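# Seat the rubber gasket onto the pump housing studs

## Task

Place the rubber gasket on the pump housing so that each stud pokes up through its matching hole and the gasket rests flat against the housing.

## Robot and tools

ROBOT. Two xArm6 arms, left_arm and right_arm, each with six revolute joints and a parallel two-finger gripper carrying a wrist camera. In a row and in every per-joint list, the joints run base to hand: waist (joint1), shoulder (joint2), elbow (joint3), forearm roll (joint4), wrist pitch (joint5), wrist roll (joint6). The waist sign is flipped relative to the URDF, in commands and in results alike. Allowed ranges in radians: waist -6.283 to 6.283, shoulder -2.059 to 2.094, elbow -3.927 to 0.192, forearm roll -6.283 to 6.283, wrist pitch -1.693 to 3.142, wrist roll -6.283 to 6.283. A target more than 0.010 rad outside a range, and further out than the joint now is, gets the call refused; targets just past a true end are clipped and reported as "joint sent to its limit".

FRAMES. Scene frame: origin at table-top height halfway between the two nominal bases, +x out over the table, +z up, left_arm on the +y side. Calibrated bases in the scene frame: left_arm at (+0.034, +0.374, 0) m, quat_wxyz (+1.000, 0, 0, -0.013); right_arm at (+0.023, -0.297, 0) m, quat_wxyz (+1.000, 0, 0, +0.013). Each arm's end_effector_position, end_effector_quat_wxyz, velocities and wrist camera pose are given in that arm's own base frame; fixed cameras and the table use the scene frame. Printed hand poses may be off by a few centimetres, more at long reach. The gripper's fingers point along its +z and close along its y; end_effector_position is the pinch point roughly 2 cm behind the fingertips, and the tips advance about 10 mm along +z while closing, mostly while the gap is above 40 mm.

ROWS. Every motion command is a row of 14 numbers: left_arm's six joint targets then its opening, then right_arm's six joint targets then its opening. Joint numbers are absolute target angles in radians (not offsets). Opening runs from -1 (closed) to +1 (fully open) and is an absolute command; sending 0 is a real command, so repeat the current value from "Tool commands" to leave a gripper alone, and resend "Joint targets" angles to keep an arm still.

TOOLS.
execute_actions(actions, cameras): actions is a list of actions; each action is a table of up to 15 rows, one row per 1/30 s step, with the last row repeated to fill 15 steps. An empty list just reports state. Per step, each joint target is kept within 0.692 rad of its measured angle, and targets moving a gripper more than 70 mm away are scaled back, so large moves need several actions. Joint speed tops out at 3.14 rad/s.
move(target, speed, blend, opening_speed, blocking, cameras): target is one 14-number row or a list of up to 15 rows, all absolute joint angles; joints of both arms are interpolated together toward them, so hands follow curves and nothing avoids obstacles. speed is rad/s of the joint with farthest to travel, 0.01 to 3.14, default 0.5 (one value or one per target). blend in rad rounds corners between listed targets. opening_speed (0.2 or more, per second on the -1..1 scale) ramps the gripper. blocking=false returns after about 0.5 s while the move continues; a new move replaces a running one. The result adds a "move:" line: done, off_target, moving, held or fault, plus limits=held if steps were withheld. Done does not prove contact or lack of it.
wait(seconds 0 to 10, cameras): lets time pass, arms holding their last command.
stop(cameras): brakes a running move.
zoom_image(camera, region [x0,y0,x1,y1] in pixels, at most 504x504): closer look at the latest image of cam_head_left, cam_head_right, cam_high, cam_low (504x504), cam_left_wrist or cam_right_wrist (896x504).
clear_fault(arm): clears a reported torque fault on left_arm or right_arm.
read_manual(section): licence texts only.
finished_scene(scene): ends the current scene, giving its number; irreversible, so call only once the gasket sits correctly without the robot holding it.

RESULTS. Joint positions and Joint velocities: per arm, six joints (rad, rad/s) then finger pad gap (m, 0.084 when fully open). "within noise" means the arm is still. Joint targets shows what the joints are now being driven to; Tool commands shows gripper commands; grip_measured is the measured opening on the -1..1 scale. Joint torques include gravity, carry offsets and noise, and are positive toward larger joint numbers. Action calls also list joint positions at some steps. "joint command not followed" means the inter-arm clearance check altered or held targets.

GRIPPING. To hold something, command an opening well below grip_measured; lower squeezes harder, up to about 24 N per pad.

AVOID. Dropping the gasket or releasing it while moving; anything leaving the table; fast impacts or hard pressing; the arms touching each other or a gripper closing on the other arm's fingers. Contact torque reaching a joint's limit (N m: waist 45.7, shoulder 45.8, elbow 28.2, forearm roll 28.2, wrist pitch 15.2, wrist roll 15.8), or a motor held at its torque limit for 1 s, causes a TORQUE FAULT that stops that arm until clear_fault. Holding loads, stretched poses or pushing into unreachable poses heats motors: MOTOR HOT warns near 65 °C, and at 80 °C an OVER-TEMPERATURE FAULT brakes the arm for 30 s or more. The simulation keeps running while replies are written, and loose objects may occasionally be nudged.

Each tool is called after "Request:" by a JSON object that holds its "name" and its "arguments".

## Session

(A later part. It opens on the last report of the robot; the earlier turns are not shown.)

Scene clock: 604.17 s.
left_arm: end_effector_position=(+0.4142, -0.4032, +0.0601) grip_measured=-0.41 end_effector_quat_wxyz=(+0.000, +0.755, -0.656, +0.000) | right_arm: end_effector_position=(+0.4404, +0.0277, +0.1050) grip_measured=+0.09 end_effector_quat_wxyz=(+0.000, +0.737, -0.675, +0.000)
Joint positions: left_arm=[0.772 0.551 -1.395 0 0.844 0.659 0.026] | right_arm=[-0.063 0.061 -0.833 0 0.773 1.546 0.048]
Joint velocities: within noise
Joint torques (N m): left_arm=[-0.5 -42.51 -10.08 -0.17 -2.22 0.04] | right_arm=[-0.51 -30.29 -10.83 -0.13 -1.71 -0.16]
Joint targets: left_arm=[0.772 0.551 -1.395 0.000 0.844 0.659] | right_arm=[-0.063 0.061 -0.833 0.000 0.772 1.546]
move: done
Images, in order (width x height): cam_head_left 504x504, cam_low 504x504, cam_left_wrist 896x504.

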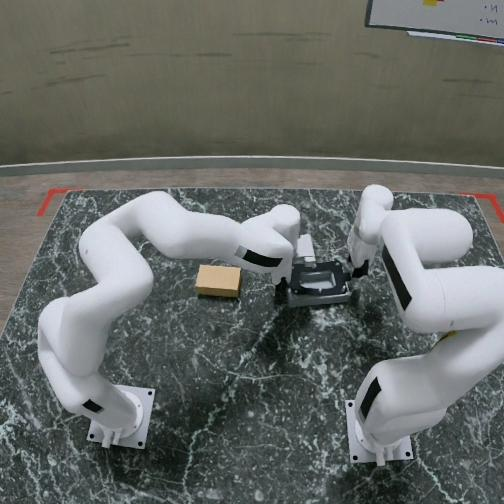

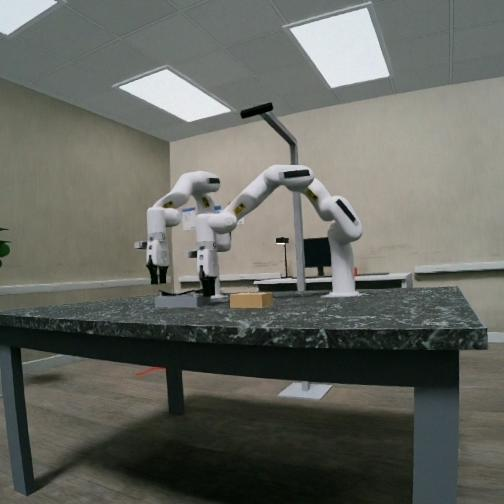

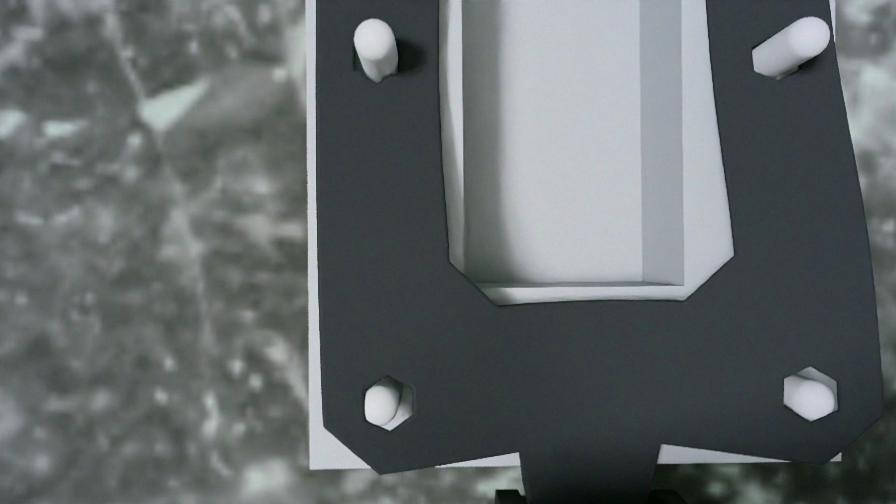

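Request:
{"name": "move", "arguments": {"target": [0.7719,0.5514,-1.395,0,0.8436,0.6591,0.1,-0.0629,0.0608,-0.8333,0,0.7725,1.5459,0.1], "opening_speed": 0.3, "cameras": ["cam_left_wrist","cam_low","cam_head_left"]}}

Request:
{"name": "zoom_image", "arguments": {"camera": "cam_low", "region": [130, 260, 230, 320]}}

Request:
{"name": "zoom_image", "arguments": {"camera": "cam_head_left", "region": [275, 240, 365, 310]}}

Scene clock: 610.20 s.
left_arm: end_effector_position=(+0.4142, -0.4032, +0.0600) grip_measured=+0.09 end_effector_quat_wxyz=(+0.000, +0.755, -0.656, +0.000) | right_arm: end_effector_position=(+0.4404, +0.0277, +0.1050) grip_measured=+0.09 end_effector_quat_wxyz=(+0.000, +0.737, -0.675, +0.000)
Joint positions: left_arm=[0.772 0.551 -1.395 0 0.844 0.659 0.048] | right_arm=[-0.063 0.061 -0.833 0 0.773 1.546 0.048]
Joint velocities: within noise
Joint torques (N m): left_arm=[0.14 -43.43 -10.41 -0.36 -2.4 -0.11] | right_arm=[-0.5 -30.35 -10.75 -0.08 -1.78 -0.09]
Joint targets: left_arm=[0.772 0.551 -1.395 0.000 0.844 0.659] | right_arm=[-0.063 0.061 -0.833 0.000 0.772 1.546]
move: done
Images, in order (width x height): cam_head_left 504x504, cam_low 504x504, cam_left_wrist 896x504.

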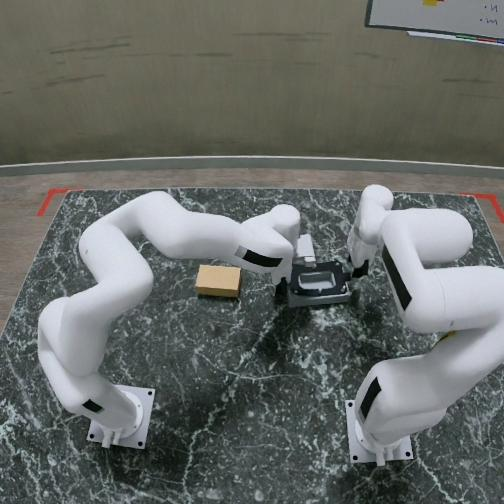

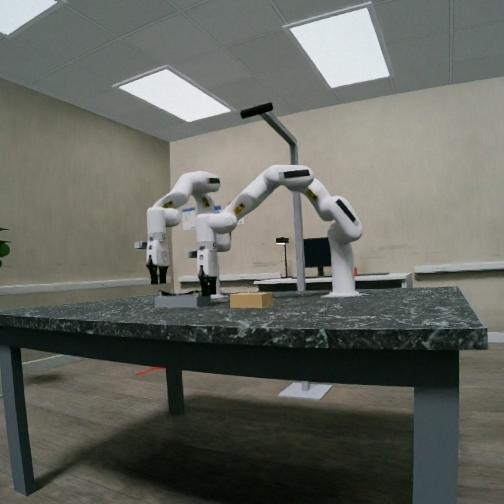

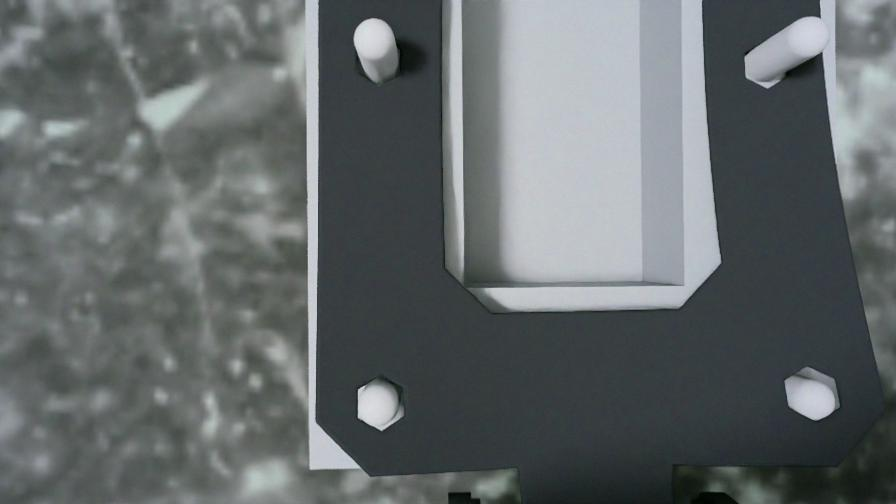

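Scaled by 5.040 from the camera's 504x504 image, which has a finer 720x720 frame.

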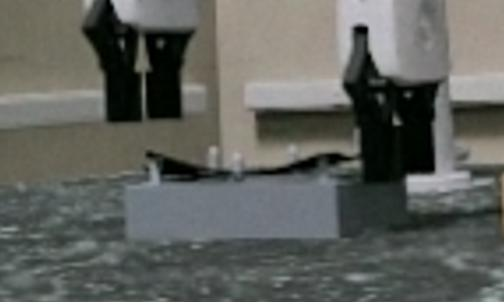

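Scaled by 5.600 from the camera's 504x504 image, which has a finer 720x720 frame.

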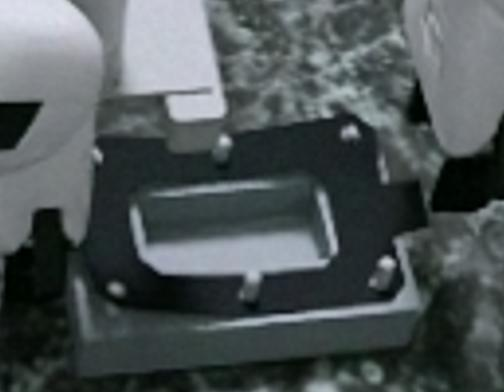

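Request:
{"name": "move", "arguments": {"target": [[0.7719,0.485,-1.43,0,0.945,0.6591,0.1,-0.0629,0.0608,-0.8333,0,0.7725,1.5459,0.1],[0.756,0.6768,-1.7838,0,1.107,0.675,0.1,-0.0629,0.0608,-0.8333,0,0.7725,1.5459,0.1],[0.756,0.6768,-1.7838,0,1.107,0.675,-0.64,-0.0629,0.0608,-0.8333,0,0.7725,1.5459,0.1],[0.756,0.7343,-1.7384,0,1.0041,0.675,-0.64,-0.0629,0.0608,-0.8333,0,0.7725,1.5459,0.1],[0.756,0.6768,-1.7838,0,1.107,0.675,-0.64,-0.0629,0.0608,-0.8333,0,0.7725,1.5459,0.1]], "speed": [0.1,0.25,0.2,0.07,0.1], "cameras": ["cam_left_wrist","cam_low","cam_head_left"]}}

Request:
{"name": "zoom_image", "arguments": {"camera": "cam_low", "region": [130, 260, 230, 320]}}

Request:
{"name": "zoom_image", "arguments": {"camera": "cam_head_left", "region": [275, 240, 365, 310]}}

Scene clock: 630.67 s.
left_arm: end_effector_position=(+0.4634, -0.4369, +0.1199) grip_measured=-0.66 end_effector_quat_wxyz=(+0.000, +0.755, -0.656, +0.000) | right_arm: end_effector_position=(+0.4404, +0.0277, +0.1050) grip_measured=+0.09 end_effector_quat_wxyz=(+0.000, +0.737, -0.675, +0.000)
Joint positions: left_arm=[0.756 0.677 -1.784 0 1.107 0.675 0.015] | right_arm=[-0.063 0.061 -0.833 0 0.772 1.546 0.048]
Joint velocities: within noise
Joint torques (N m): left_arm=[-0.05 -49.2 -11.41 -0.55 -2.05 -0.18] | right_arm=[-0.65 -30.24 -10.85 0.02 -1.78 -0.12]
Joint targets: left_arm=[0.756 0.677 -1.784 0.000 1.107 0.675] | right_arm=[-0.063 0.061 -0.833 0.000 0.772 1.546]
move: done
Images, in order (width x height): cam_head_left 504x504, cam_low 504x504, cam_left_wrist 896x504.

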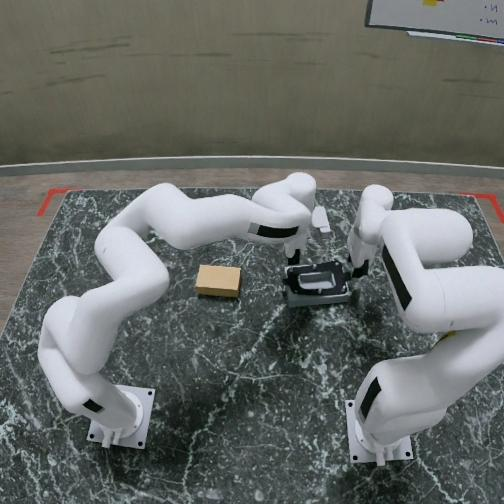

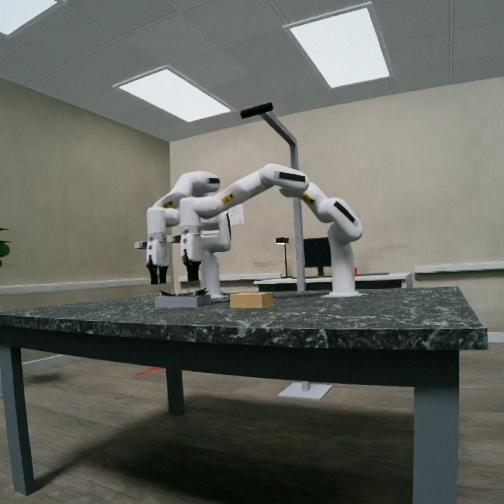

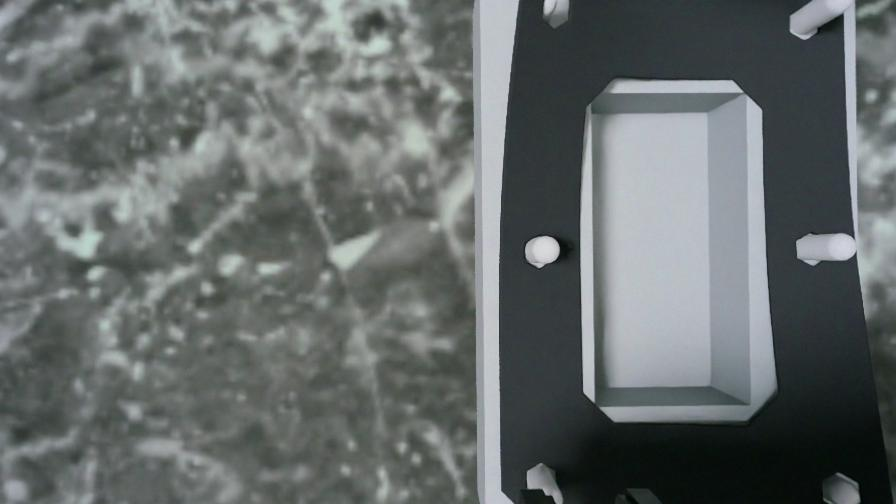

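Scaled by 5.040 from the camera's 504x504 image, which has a finer 720x720 frame.

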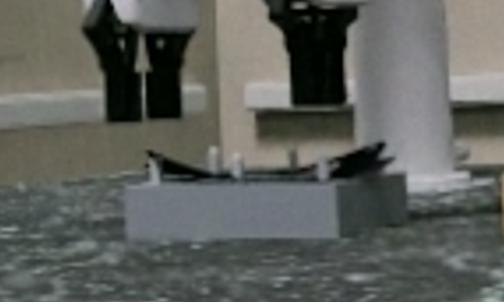

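Scaled by 5.600 from the camera's 504x504 image, which has a finer 720x720 frame.

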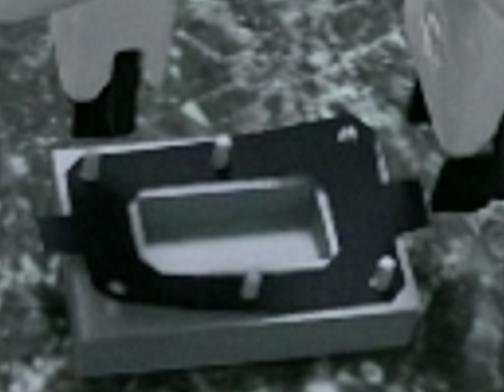

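Request:
{"name": "move", "arguments": {"target": [[0.8709,0.4907,-1.4869,0,0.9962,0.5601,-0.64,-0.0629,0.0608,-0.8333,0,0.7725,1.5459,0.1],[0.8709,0.5587,-1.4471,0,0.8884,0.5601,-0.64,-0.0629,0.0608,-0.8333,0,0.7725,1.5459,0.1],[0.8709,0.4907,-1.4869,0,0.9962,0.5601,-0.64,-0.0629,0.0608,-0.8333,0,0.7725,1.5459,0.1],[0.7719,0.485,-1.43,0,0.945,0.6591,0.1,-0.0629,0.0608,-0.8333,0,0.7725,1.5459,0.1]], "speed": [0.2,0.07,0.1,0.1], "cameras": ["cam_left_wrist","cam_low","cam_head_left"]}}

Request:
{"name": "zoom_image", "arguments": {"camera": "cam_low", "region": [130, 260, 230, 320]}}

Request:
{"name": "zoom_image", "arguments": {"camera": "cam_head_left", "region": [275, 240, 365, 310]}}

Scene clock: 644.47 s.
left_arm: end_effector_position=(+0.4149, -0.4038, +0.1045) grip_measured=+0.09 end_effector_quat_wxyz=(+0.000, +0.755, -0.656, +0.000) | right_arm: end_effector_position=(+0.4404, +0.0277, +0.1050) grip_measured=+0.09 end_effector_quat_wxyz=(+0.000, +0.737, -0.675, +0.000)
Joint positions: left_arm=[0.772 0.485 -1.43 0 0.945 0.659 0.048] | right_arm=[-0.063 0.061 -0.833 0 0.773 1.546 0.048]
Joint velocities: within noise
Joint torques (N m): left_arm=[-0.4 -43.36 -10.78 -0.21 -2.25 0.06] | right_arm=[-0.39 -30.29 -10.82 0.05 -1.71 -0.07]
Joint targets: left_arm=[0.772 0.485 -1.430 0.000 0.945 0.659] | right_arm=[-0.063 0.061 -0.833 0.000 0.772 1.546]
move: done
Images, in order (width x height): cam_head_left 504x504, cam_low 504x504, cam_left_wrist 896x504.

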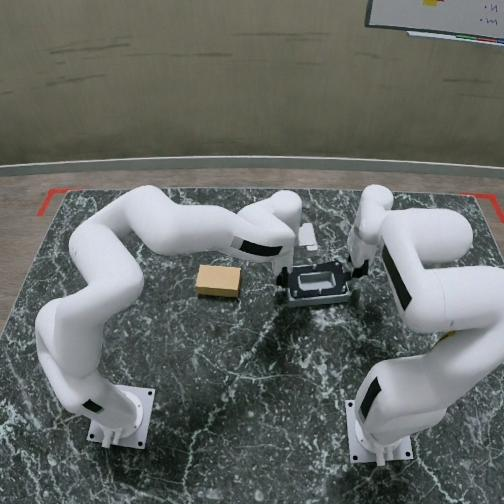

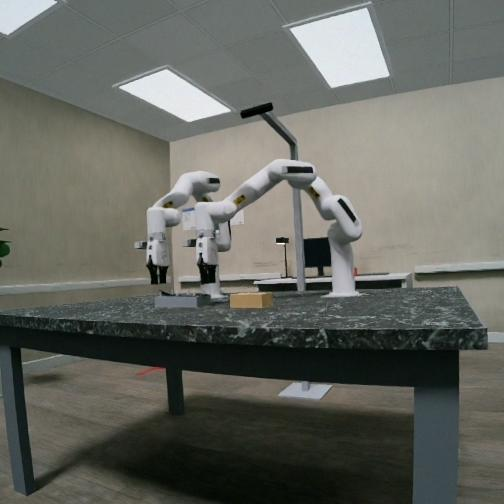

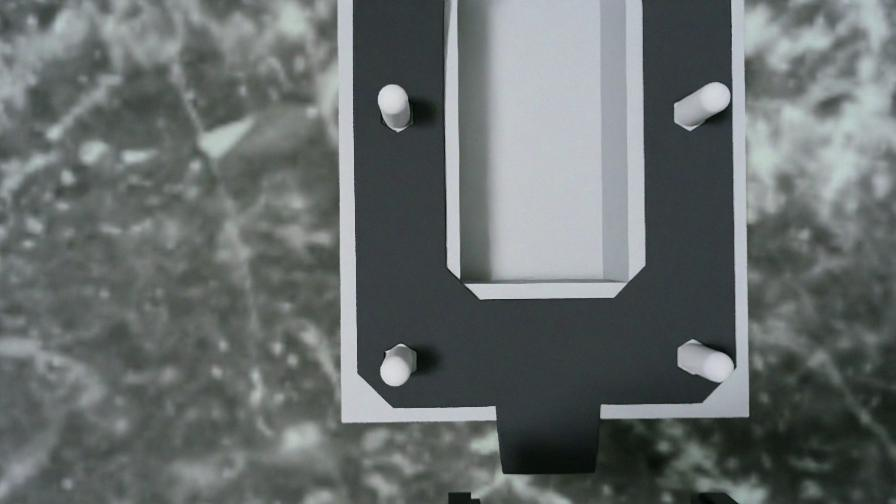

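Scaled by 5.040 from the camera's 504x504 image, which has a finer 720x720 frame.

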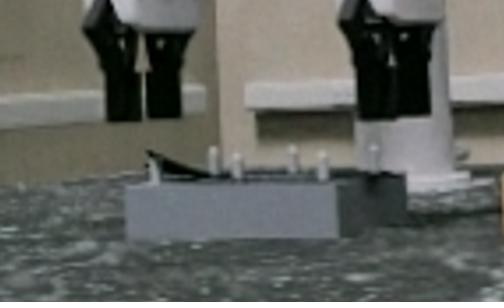

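Scaled by 5.600 from the camera's 504x504 image, which has a finer 720x720 frame.

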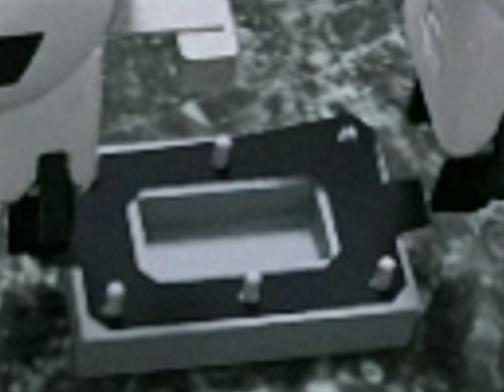

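Request:
{"name": "move", "arguments": {"target": [[0.7719,0.35,-1.45,0,1.1,0.6591,0.1,-0.0629,0.0,-0.85,0,0.85,0.5,0.15],[0.25,-0.1,-1.3,0,1.4,0.6591,0.1,-0.0629,0.0608,-0.8333,0,0.7725,-1.5957,0.15]], "speed": 0.8, "cameras": ["cam_right_wrist","cam_low","cam_head_left"]}}

Request:
{"name": "zoom_image", "arguments": {"camera": "cam_head_left", "region": [275, 240, 365, 310]}}

Scene clock: 654.93 s.
left_arm: end_effector_position=(+0.4375, -0.1117, +0.3221) grip_measured=+0.09 end_effector_quat_wxyz=(+0.000, +0.898, -0.439, +0.000) | right_arm: end_effector_position=(+0.4404, +0.0277, +0.1050) grip_measured=+0.14 end_effector_quat_wxyz=(+0.000, +0.675, +0.737, +0.000)
Joint positions: left_arm=[0.25 -0.1 -1.3 0 1.4 0.659 0.048] | right_arm=[-0.063 0.061 -0.833 0 0.772 -1.596 0.05]
Joint velocities: within noise
Joint torques (N m): left_arm=[-0.52 -28.48 -11.38 -0.38 -2.25 -0.08] | right_arm=[-0.19 -29.54 -10.65 0.07 -1.73 -0.18]
Joint targets: left_arm=[0.250 -0.100 -1.300 0.000 1.400 0.659] | right_arm=[-0.063 0.061 -0.833 0.000 0.772 -1.596]
move: done
Images, in order (width x height): cam_head_left 504x504, cam_low 504x504, cam_right_wrist 896x504.

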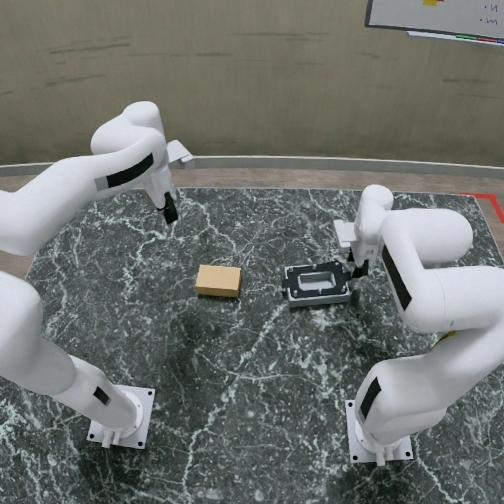

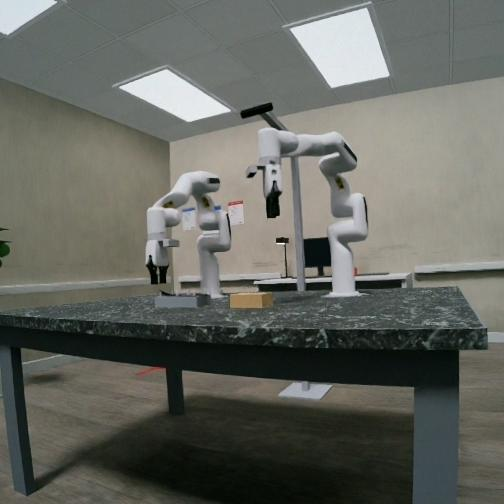

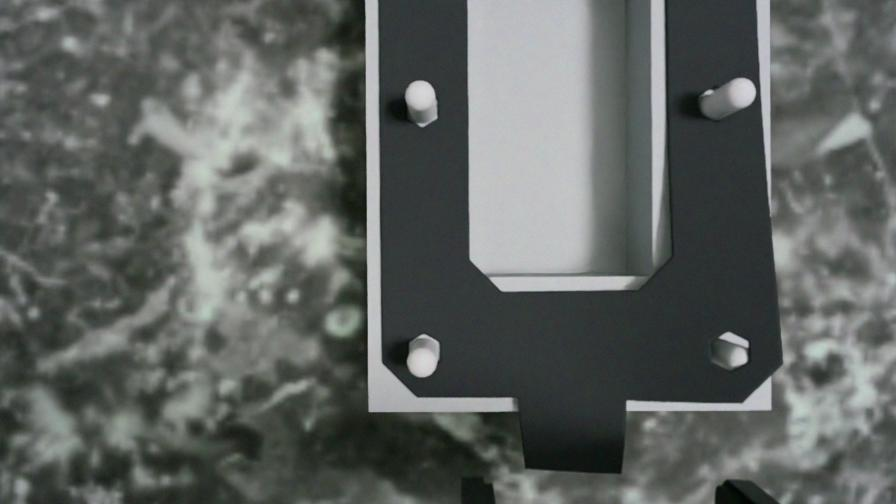

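Scaled by 5.600 from the camera's 504x504 image, which has a finer 720x720 frame.

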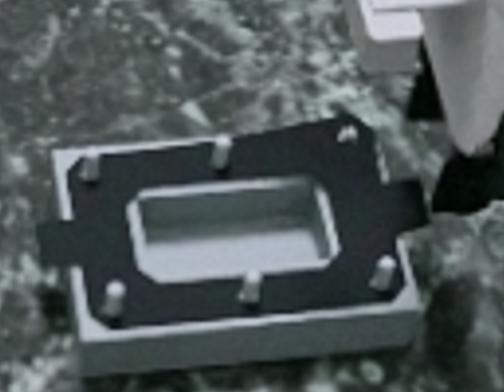

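Request:
{"name": "move", "arguments": {"target": [[0.25,-0.1,-1.3,0,1.4,0.6591,0.1,-0.0626,0.0697,-0.8444,0,0.7747,-1.5959,0.15],[0.25,-0.1,-1.3,0,1.4,0.6591,0.1,-0.0626,0.1678,-0.813,0,0.6452,-1.5959,0.15],[0.25,-0.1,-1.3,0,1.4,0.6591,0.1,-0.0626,0.1678,-0.813,0,0.6452,-1.5959,-0.6],[0.25,-0.1,-1.3,0,1.4,0.6591,0.1,-0.0626,0.0697,-0.8444,0,0.7747,-1.5959,-0.6]], "speed": [0.1,0.1,0.1,0.06], "opening_speed": 0.6, "cameras": ["cam_right_wrist","cam_low"]}}

Request:
{"name": "move", "arguments": {"target": [[0.25,-0.1,-1.3,0,1.4,0.6591,0.1,-0.0626,0.0697,-0.8444,0,0.7747,-1.5959,-0.44],[0.25,-0.1,-1.3,0,1.4,0.6591,0.1,-0.0536,0.1115,-0.8281,0,0.7166,-1.6049,-0.4]], "speed": 0.05, "opening_speed": 0.5, "cameras": ["cam_right_wrist","cam_low"]}}

Request:
{"name": "zoom_image", "arguments": {"camera": "cam_low", "region": [130, 260, 230, 320]}}

Scene clock: 673.03 s.
left_arm: end_effector_position=(+0.4375, -0.1117, +0.3221) grip_measured=+0.09 end_effector_quat_wxyz=(+0.000, +0.898, -0.439, +0.000) | right_arm: end_effector_position=(+0.4433, +0.0278, +0.1050) grip_measured=-0.62 end_effector_quat_wxyz=(+0.000, +0.675, +0.737, +0.000)
Joint positions: left_arm=[0.25 -0.1 -1.3 0 1.4 0.659 0.048] | right_arm=[-0.063 0.07 -0.844 0 0.775 -1.596 0.017]
Joint velocities: within noise
Joint torques (N m): left_arm=[-0.07 -26.74 -11.57 -0.31 -2.26 -0.05] | right_arm=[-0.16 -31.63 -10.99 0.08 -1.55 -0.05]
Joint targets: left_arm=[0.250 -0.100 -1.300 0.000 1.400 0.659] | right_arm=[-0.063 0.070 -0.844 0.000 0.775 -1.596]
move: done
Images, in order (width x height): cam_low 504x504, cam_right_wrist 896x504.

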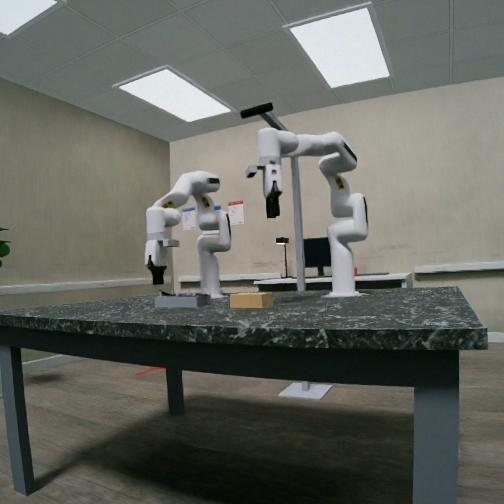

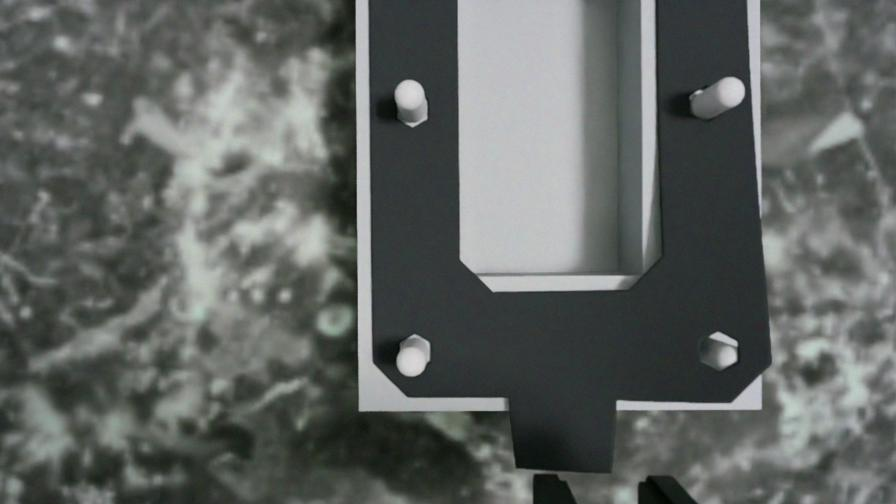

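Scene clock: 675.53 s.
left_arm: end_effector_position=(+0.4375, -0.1117, +0.3221) grip_measured=+0.09 end_effector_quat_wxyz=(+0.000, +0.898, -0.439, +0.000) | right_arm: end_effector_position=(+0.4436, +0.0238, +0.0849) grip_measured=-0.42 end_effector_quat_wxyz=(+0.000, +0.675, +0.737, +0.000)
Joint positions: left_arm=[0.25 -0.1 -1.3 0 1.4 0.659 0.048] | right_arm=[-0.054 0.112 -0.828 0 0.717 -1.605 0.026]
Joint velocities: within noise
Joint torques (N m): left_arm=[-0.23 -27.24 -11.59 -0.31 -2.3 0.03] | right_arm=[0.27 -30.5 -10.5 0.19 -1.68 -0.19]
Joint targets: left_arm=[0.250 -0.100 -1.300 0.000 1.400 0.659] | right_arm=[-0.054 0.111 -0.828 0.000 0.717 -1.605]
move: done
Images, in order (width x height): cam_low 504x504, cam_right_wrist 896x504.

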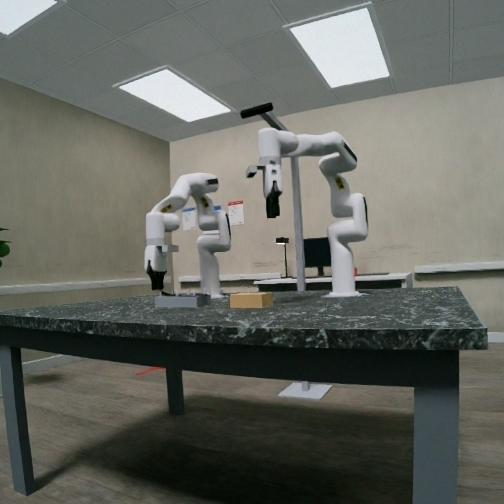

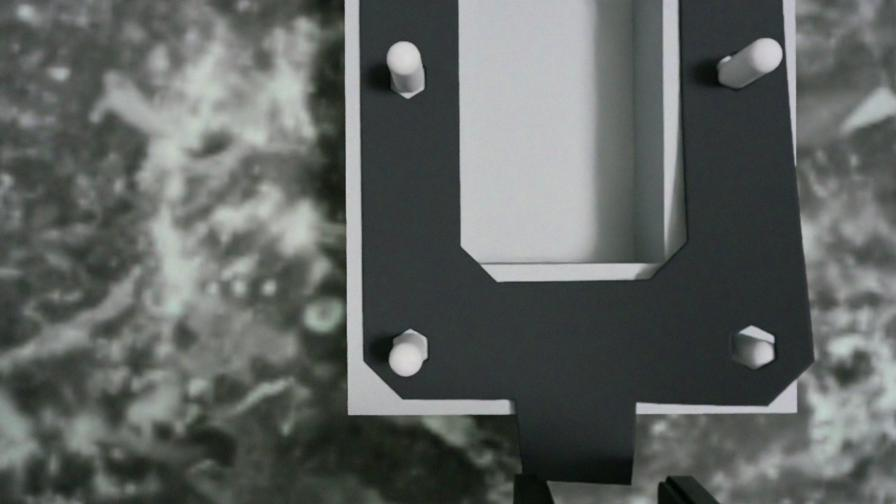

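Scaled by 5.040 from the camera's 504x504 image, which has a finer 720x720 frame.

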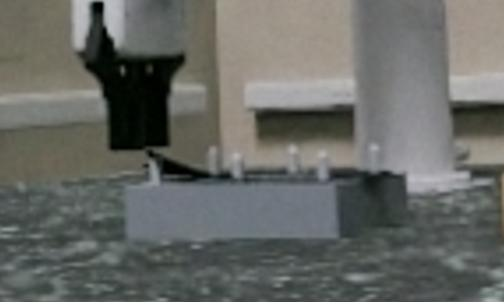

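Request:
{"name": "move", "arguments": {"target": [[0.25,-0.1,-1.3,0,1.4,0.6591,0.1,-0.0717,0.0694,-0.8438,0,0.7744,-1.5868,0.15],[0.25,-0.1,-1.3,0,1.4,0.6591,0.1,-0.0717,0.1487,-0.8166,0,0.6679,-1.5868,0.15],[0.25,-0.1,-1.3,0,1.4,0.6591,0.1,-0.0717,0.1487,-0.8166,0,0.6679,-1.5868,-0.65],[0.25,-0.1,-1.3,0,1.4,0.6591,0.1,-0.0717,0.0694,-0.8438,0,0.7744,-1.5868,-0.65]], "speed": [0.1,0.1,0.1,0.06], "opening_speed": 0.6, "cameras": ["cam_right_wrist","cam_low"]}}

Request:
{"name": "zoom_image", "arguments": {"camera": "cam_low", "region": [130, 260, 230, 320]}}

Scene clock: 692.50 s.
left_arm: end_effector_position=(+0.4375, -0.1117, +0.3221) grip_measured=+0.09 end_effector_quat_wxyz=(+0.000, +0.898, -0.439, +0.000) | right_arm: end_effector_position=(+0.4429, +0.0318, +0.1050) grip_measured=-0.67 end_effector_quat_wxyz=(+0.000, +0.675, +0.737, +0.000)
Joint positions: left_arm=[0.25 -0.1 -1.3 0 1.4 0.659 0.048] | right_arm=[-0.072 0.069 -0.844 0 0.774 -1.587 0.015]
Joint velocities: within noise
Joint torques (N m): left_arm=[-0.11 -27.06 -11.39 -0.24 -2.38 -0.12] | right_arm=[-0.37 -31.49 -11.02 0.15 -1.52 -0.15]
Joint targets: left_arm=[0.250 -0.100 -1.300 0.000 1.400 0.659] | right_arm=[-0.072 0.069 -0.844 0.000 0.774 -1.587]
move: done
Images, in order (width x height): cam_low 504x504, cam_right_wrist 896x504.

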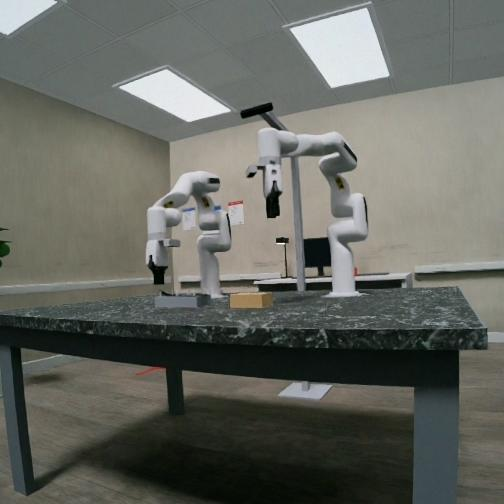

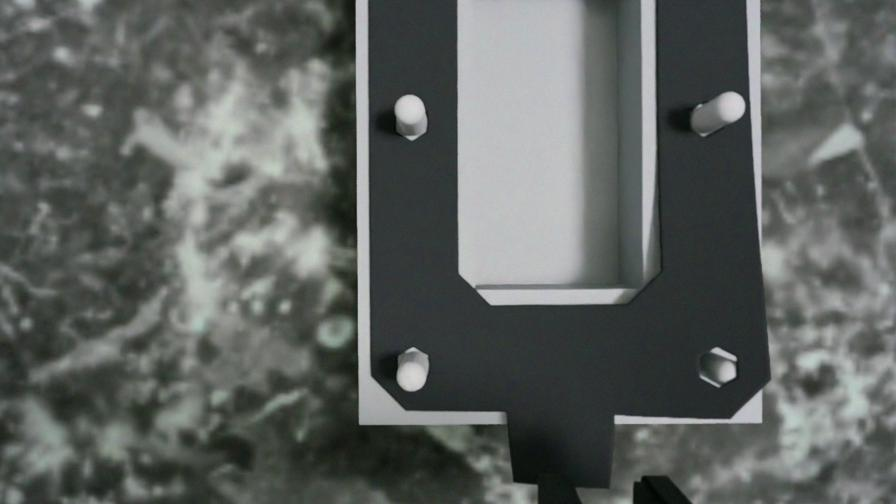

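Scaled by 5.040 from the camera's 504x504 image, which has a finer 720x720 frame.

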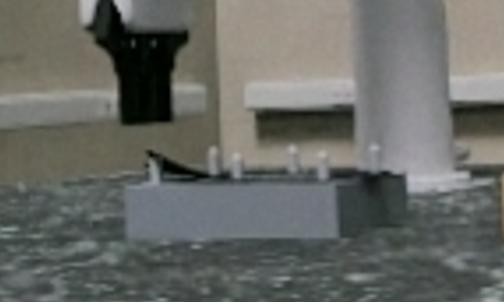

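Request:
{"name": "move", "arguments": {"target": [[0.25,-0.1,-1.3,0,1.4,0.6591,0.1,-0.066,0.0694,-0.8438,0,0.7744,-1.5925,0.15],[0.25,-0.1,-1.3,0,1.4,0.6591,0.1,-0.066,0.1819,-0.8097,0,0.6278,-1.5925,0.15],[0.25,-0.1,-1.3,0,1.4,0.6591,0.1,-0.066,0.1819,-0.8097,0,0.6278,-1.5925,-0.6],[0.25,-0.1,-1.3,0,1.4,0.6591,0.1,-0.066,0.1115,-0.8281,0,0.7166,-1.5925,-0.6]], "speed": [0.1,0.1,0.1,0.04], "opening_speed": 0.6, "cameras": ["cam_right_wrist","cam_low"]}}

Request:
{"name": "zoom_image", "arguments": {"camera": "cam_low", "region": [130, 260, 230, 320]}}

Scene clock: 710.87 s.
left_arm: end_effector_position=(+0.4375, -0.1117, +0.3221) grip_measured=+0.09 end_effector_quat_wxyz=(+0.000, +0.898, -0.439, +0.000) | right_arm: end_effector_position=(+0.4433, +0.0293, +0.0849) grip_measured=-0.62 end_effector_quat_wxyz=(+0.000, +0.675, +0.737, +0.000)
Joint positions: left_arm=[0.25 -0.1 -1.3 0 1.4 0.659 0.048] | right_arm=[-0.066 0.112 -0.828 0 0.717 -1.592 0.017]
Joint velocities: within noise
Joint torques (N m): left_arm=[-0.2 -27.1 -11.38 -0.25 -2.34 -0.02] | right_arm=[-0.4 -32.32 -10.72 0.17 -1.68 -0.02]
Joint targets: left_arm=[0.250 -0.100 -1.300 0.000 1.400 0.659] | right_arm=[-0.066 0.111 -0.828 0.000 0.717 -1.593]
move: done
Images, in order (width x height): cam_low 504x504, cam_right_wrist 896x504.

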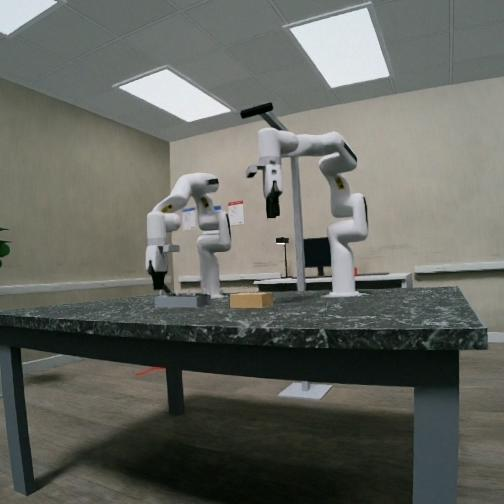

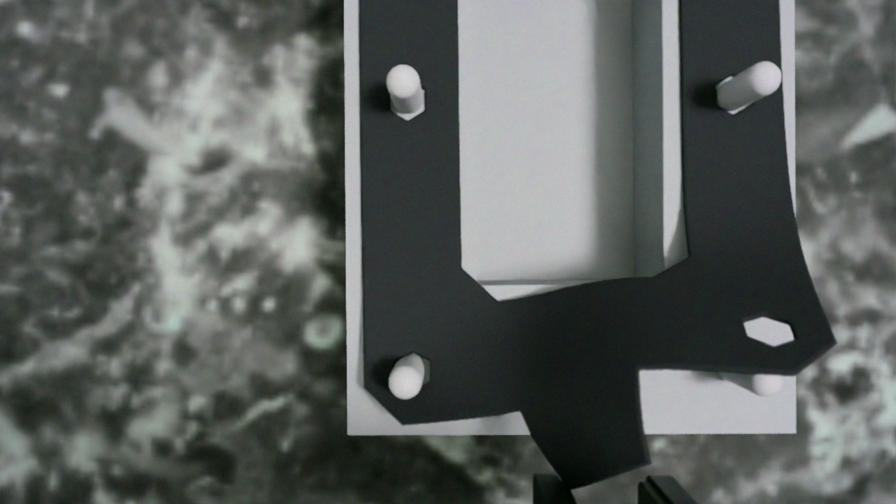

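Scaled by 5.040 from the camera's 504x504 image, which has a finer 720x720 frame.

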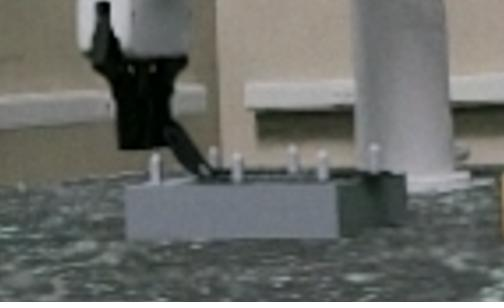

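Request:
{"name": "move", "arguments": {"target": [0.25,-0.1,-1.3,0,1.4,0.6591,0.1,-0.0525,0.1115,-0.8281,0,0.7166,-1.606,-0.46], "speed": 0.02, "opening_speed": 0.3, "cameras": ["cam_right_wrist","cam_low"]}}

Request:
{"name": "zoom_image", "arguments": {"camera": "cam_low", "region": [130, 260, 230, 320]}}

Scene clock: 715.80 s.
left_arm: end_effector_position=(+0.4375, -0.1117, +0.3221) grip_measured=+0.09 end_effector_quat_wxyz=(+0.000, +0.898, -0.439, +0.000) | right_arm: end_effector_position=(+0.4436, +0.0233, +0.0849) grip_measured=-0.48 end_effector_quat_wxyz=(+0.000, +0.675, +0.737, +0.000)
Joint positions: left_arm=[0.25 -0.1 -1.3 0 1.4 0.659 0.048] | right_arm=[-0.053 0.111 -0.828 0 0.717 -1.606 0.023]
Joint velocities: within noise
Joint torques (N m): left_arm=[-0.29 -27.23 -11.34 -0.49 -2.34 -0.1] | right_arm=[0.37 -31.47 -10.62 0.09 -1.83 -0.19]
Joint targets: left_arm=[0.250 -0.100 -1.300 0.000 1.400 0.659] | right_arm=[-0.052 0.111 -0.828 0.000 0.717 -1.606]
move: done
Images, in order (width x height): cam_low 504x504, cam_right_wrist 896x504.

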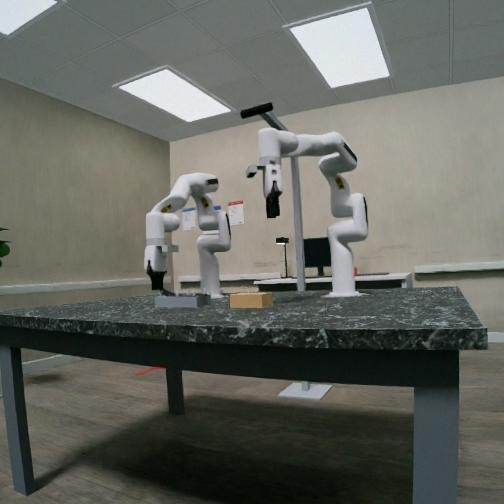

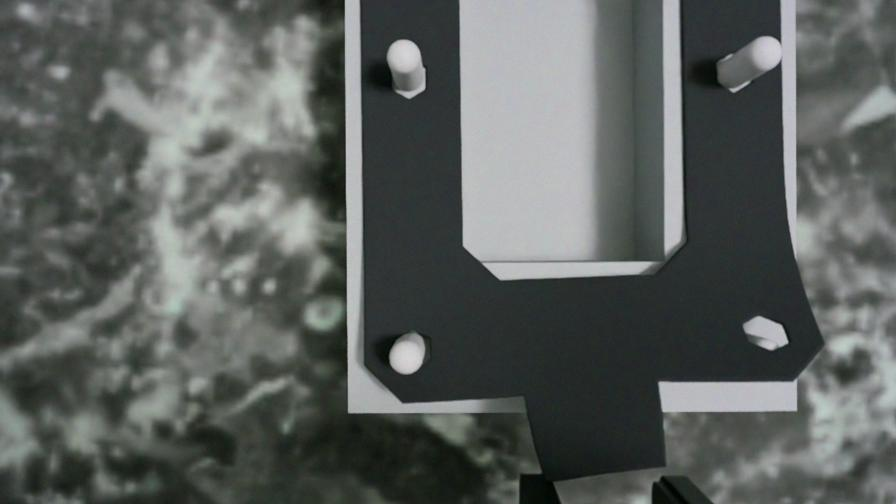

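Scaled by 5.040 from the camera's 504x504 image, which has a finer 720x720 frame.

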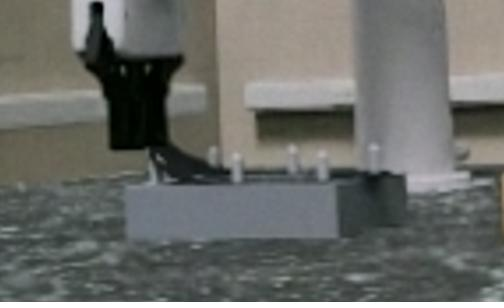

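Request:
{"name": "move", "arguments": {"target": [0.25,-0.1,-1.3,0,1.4,0.6591,0.1,-0.041,0.1173,-0.8356,0,0.7183,-1.6175,-0.46], "speed": 0.02, "cameras": ["cam_right_wrist","cam_low"]}}

Request:
{"name": "zoom_image", "arguments": {"camera": "cam_low", "region": [130, 260, 230, 320]}}

Scene clock: 724.87 s.
left_arm: end_effector_position=(+0.4375, -0.1117, +0.3221) grip_measured=+0.09 end_effector_quat_wxyz=(+0.000, +0.898, -0.439, +0.000) | right_arm: end_effector_position=(+0.4458, +0.0183, +0.0849) grip_measured=-0.48 end_effector_quat_wxyz=(+0.000, +0.675, +0.737, +0.000)
Joint positions: left_arm=[0.25 -0.1 -1.3 0 1.4 0.659 0.048] | right_arm=[-0.041 0.117 -0.836 0 0.718 -1.617 0.023]
Joint velocities: within noise
Joint torques (N m): left_arm=[-0.26 -27.06 -11.56 -0.29 -2.31 -0.06] | right_arm=[0.39 -30.77 -10.81 0.25 -1.53 -0.28]
Joint targets: left_arm=[0.250 -0.100 -1.300 0.000 1.400 0.659] | right_arm=[-0.041 0.117 -0.836 0.000 0.718 -1.617]
move: done
Images, in order (width x height): cam_low 504x504, cam_right_wrist 896x504.

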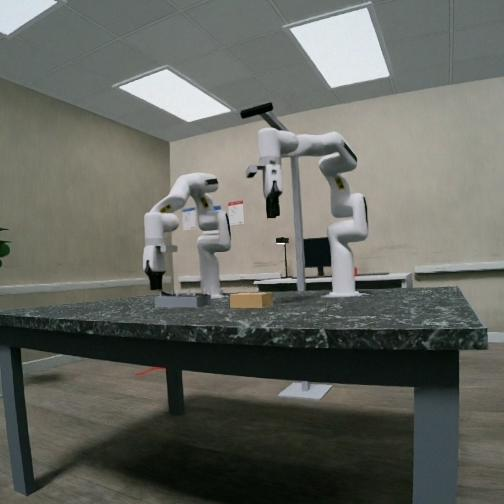

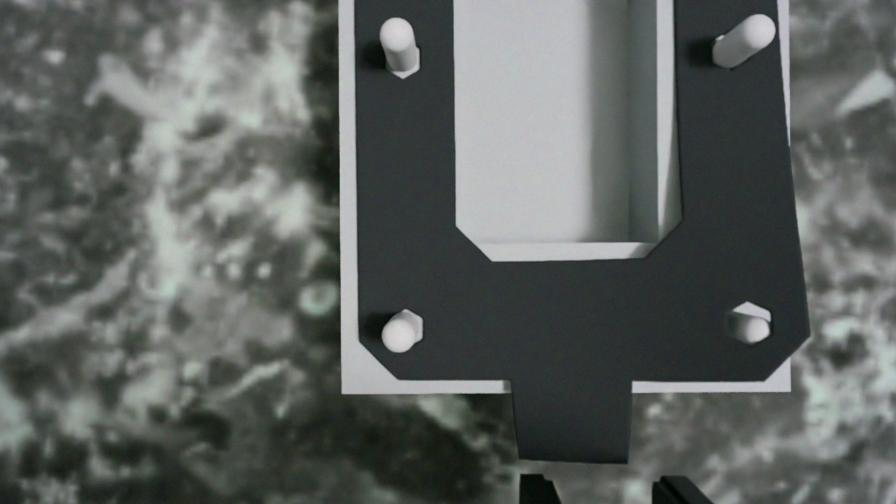

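Scaled by 5.040 from the camera's 504x504 image, which has a finer 720x720 frame.

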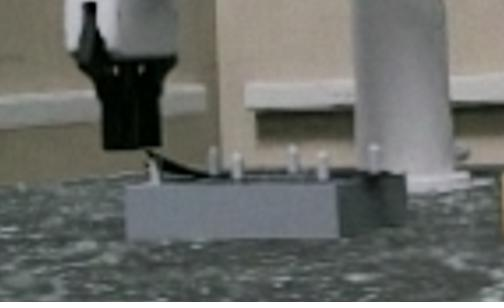

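Request:
{"name": "move", "arguments": {"target": [[0.25,-0.1,-1.3,0,1.4,0.6591,0.1,-0.066,0.0694,-0.8438,0,0.7744,-1.5925,0.15],[0.25,-0.1,-1.3,0,1.4,0.6591,0.1,-0.066,0.1819,-0.8097,0,0.6278,-1.5925,0.15],[0.25,-0.1,-1.3,0,1.4,0.6591,0.1,-0.066,0.1819,-0.8097,0,0.6278,-1.5925,-0.6],[0.25,-0.1,-1.3,0,1.4,0.6591,0.1,-0.066,0.1115,-0.8281,0,0.7166,-1.5925,-0.6],[0.25,-0.1,-1.3,0,1.4,0.6591,0.1,-0.0547,0.1137,-0.8313,0,0.7176,-1.6038,-0.6]], "speed": [0.1,0.1,0.1,0.04,0.02], "opening_speed": 0.8, "cameras": ["cam_right_wrist","cam_low"]}}

Request:
{"name": "move", "arguments": {"target": [0.25,-0.1,-1.3,0,1.4,0.6591,0.1,-0.0478,0.1376,-0.827,0,0.6894,-1.6107,-0.5], "speed": 0.02, "opening_speed": 0.2, "cameras": ["cam_right_wrist","cam_low"]}}

Request:
{"name": "zoom_image", "arguments": {"camera": "cam_low", "region": [130, 260, 230, 320]}}

Scene clock: 743.13 s.
left_arm: end_effector_position=(+0.4375, -0.1117, +0.3221) grip_measured=+0.09 end_effector_quat_wxyz=(+0.000, +0.898, -0.439, +0.000) | right_arm: end_effector_position=(+0.4444, +0.0243, +0.0850) grip_measured=-0.62 end_effector_quat_wxyz=(+0.000, +0.675, +0.737, +0.000)
Joint positions: left_arm=[0.25 -0.1 -1.3 0 1.4 0.659 0.048] | right_arm=[-0.055 0.114 -0.831 0 0.718 -1.604 0.017]
Joint velocities: within noise
Joint torques (N m): left_arm=[-0.63 -27.05 -11.27 -0.36 -2.31 -0.08] | right_arm=[0.51 -30.46 -10.68 0.13 -1.58 -0.13]
Joint targets: left_arm=[0.250 -0.100 -1.300 0.000 1.400 0.659] | right_arm=[-0.055 0.114 -0.831 0.000 0.718 -1.604]
move: done
Images, in order (width x height): cam_low 504x504, cam_right_wrist 896x504.

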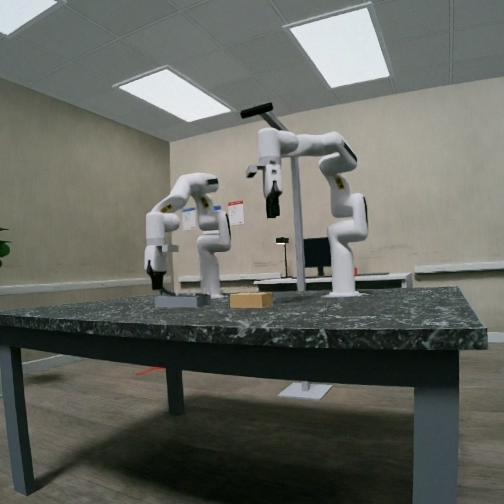

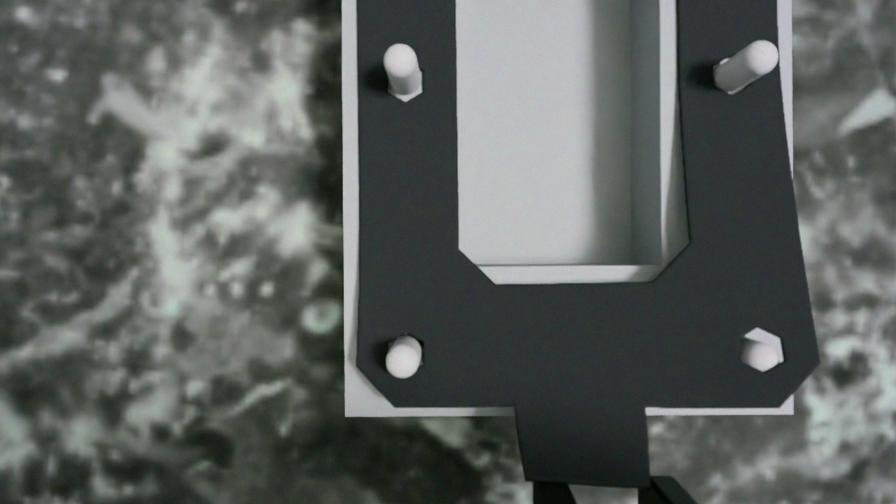

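Scene clock: 744.77 s.
left_arm: end_effector_position=(+0.4375, -0.1117, +0.3221) grip_measured=+0.09 end_effector_quat_wxyz=(+0.000, +0.898, -0.439, +0.000) | right_arm: end_effector_position=(+0.4452, +0.0213, +0.0750) grip_measured=-0.52 end_effector_quat_wxyz=(+0.000, +0.675, +0.737, +0.000)
Joint positions: left_arm=[0.25 -0.1 -1.3 0 1.4 0.659 0.048] | right_arm=[-0.048 0.138 -0.827 0 0.689 -1.611 0.021]
Joint velocities: within noise
Joint torques (N m): left_arm=[-0.45 -27.25 -11.46 -0.4 -2.2 -0.1] | right_arm=[0.32 -30.84 -10.18 0.14 -1.81 -0.2]
Joint targets: left_arm=[0.250 -0.100 -1.300 0.000 1.400 0.659] | right_arm=[-0.048 0.138 -0.827 0.000 0.689 -1.611]
move: done
Images, in order (width x height): cam_low 504x504, cam_right_wrist 896x504.

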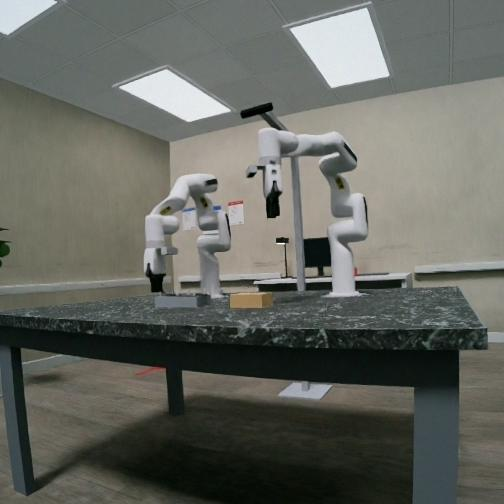

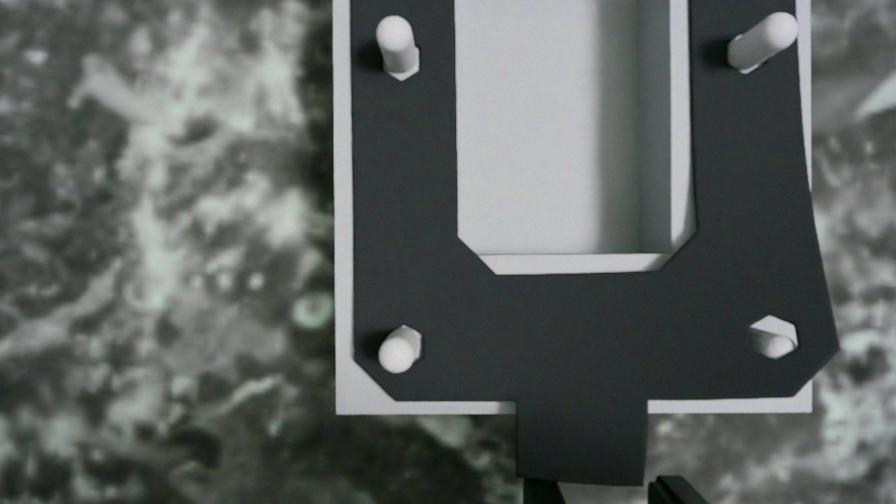

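Scaled by 5.040 from the camera's 504x504 image, which has a finer 720x720 frame.

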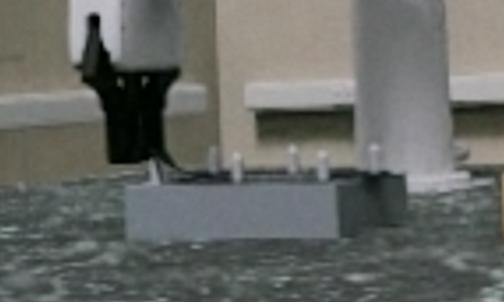

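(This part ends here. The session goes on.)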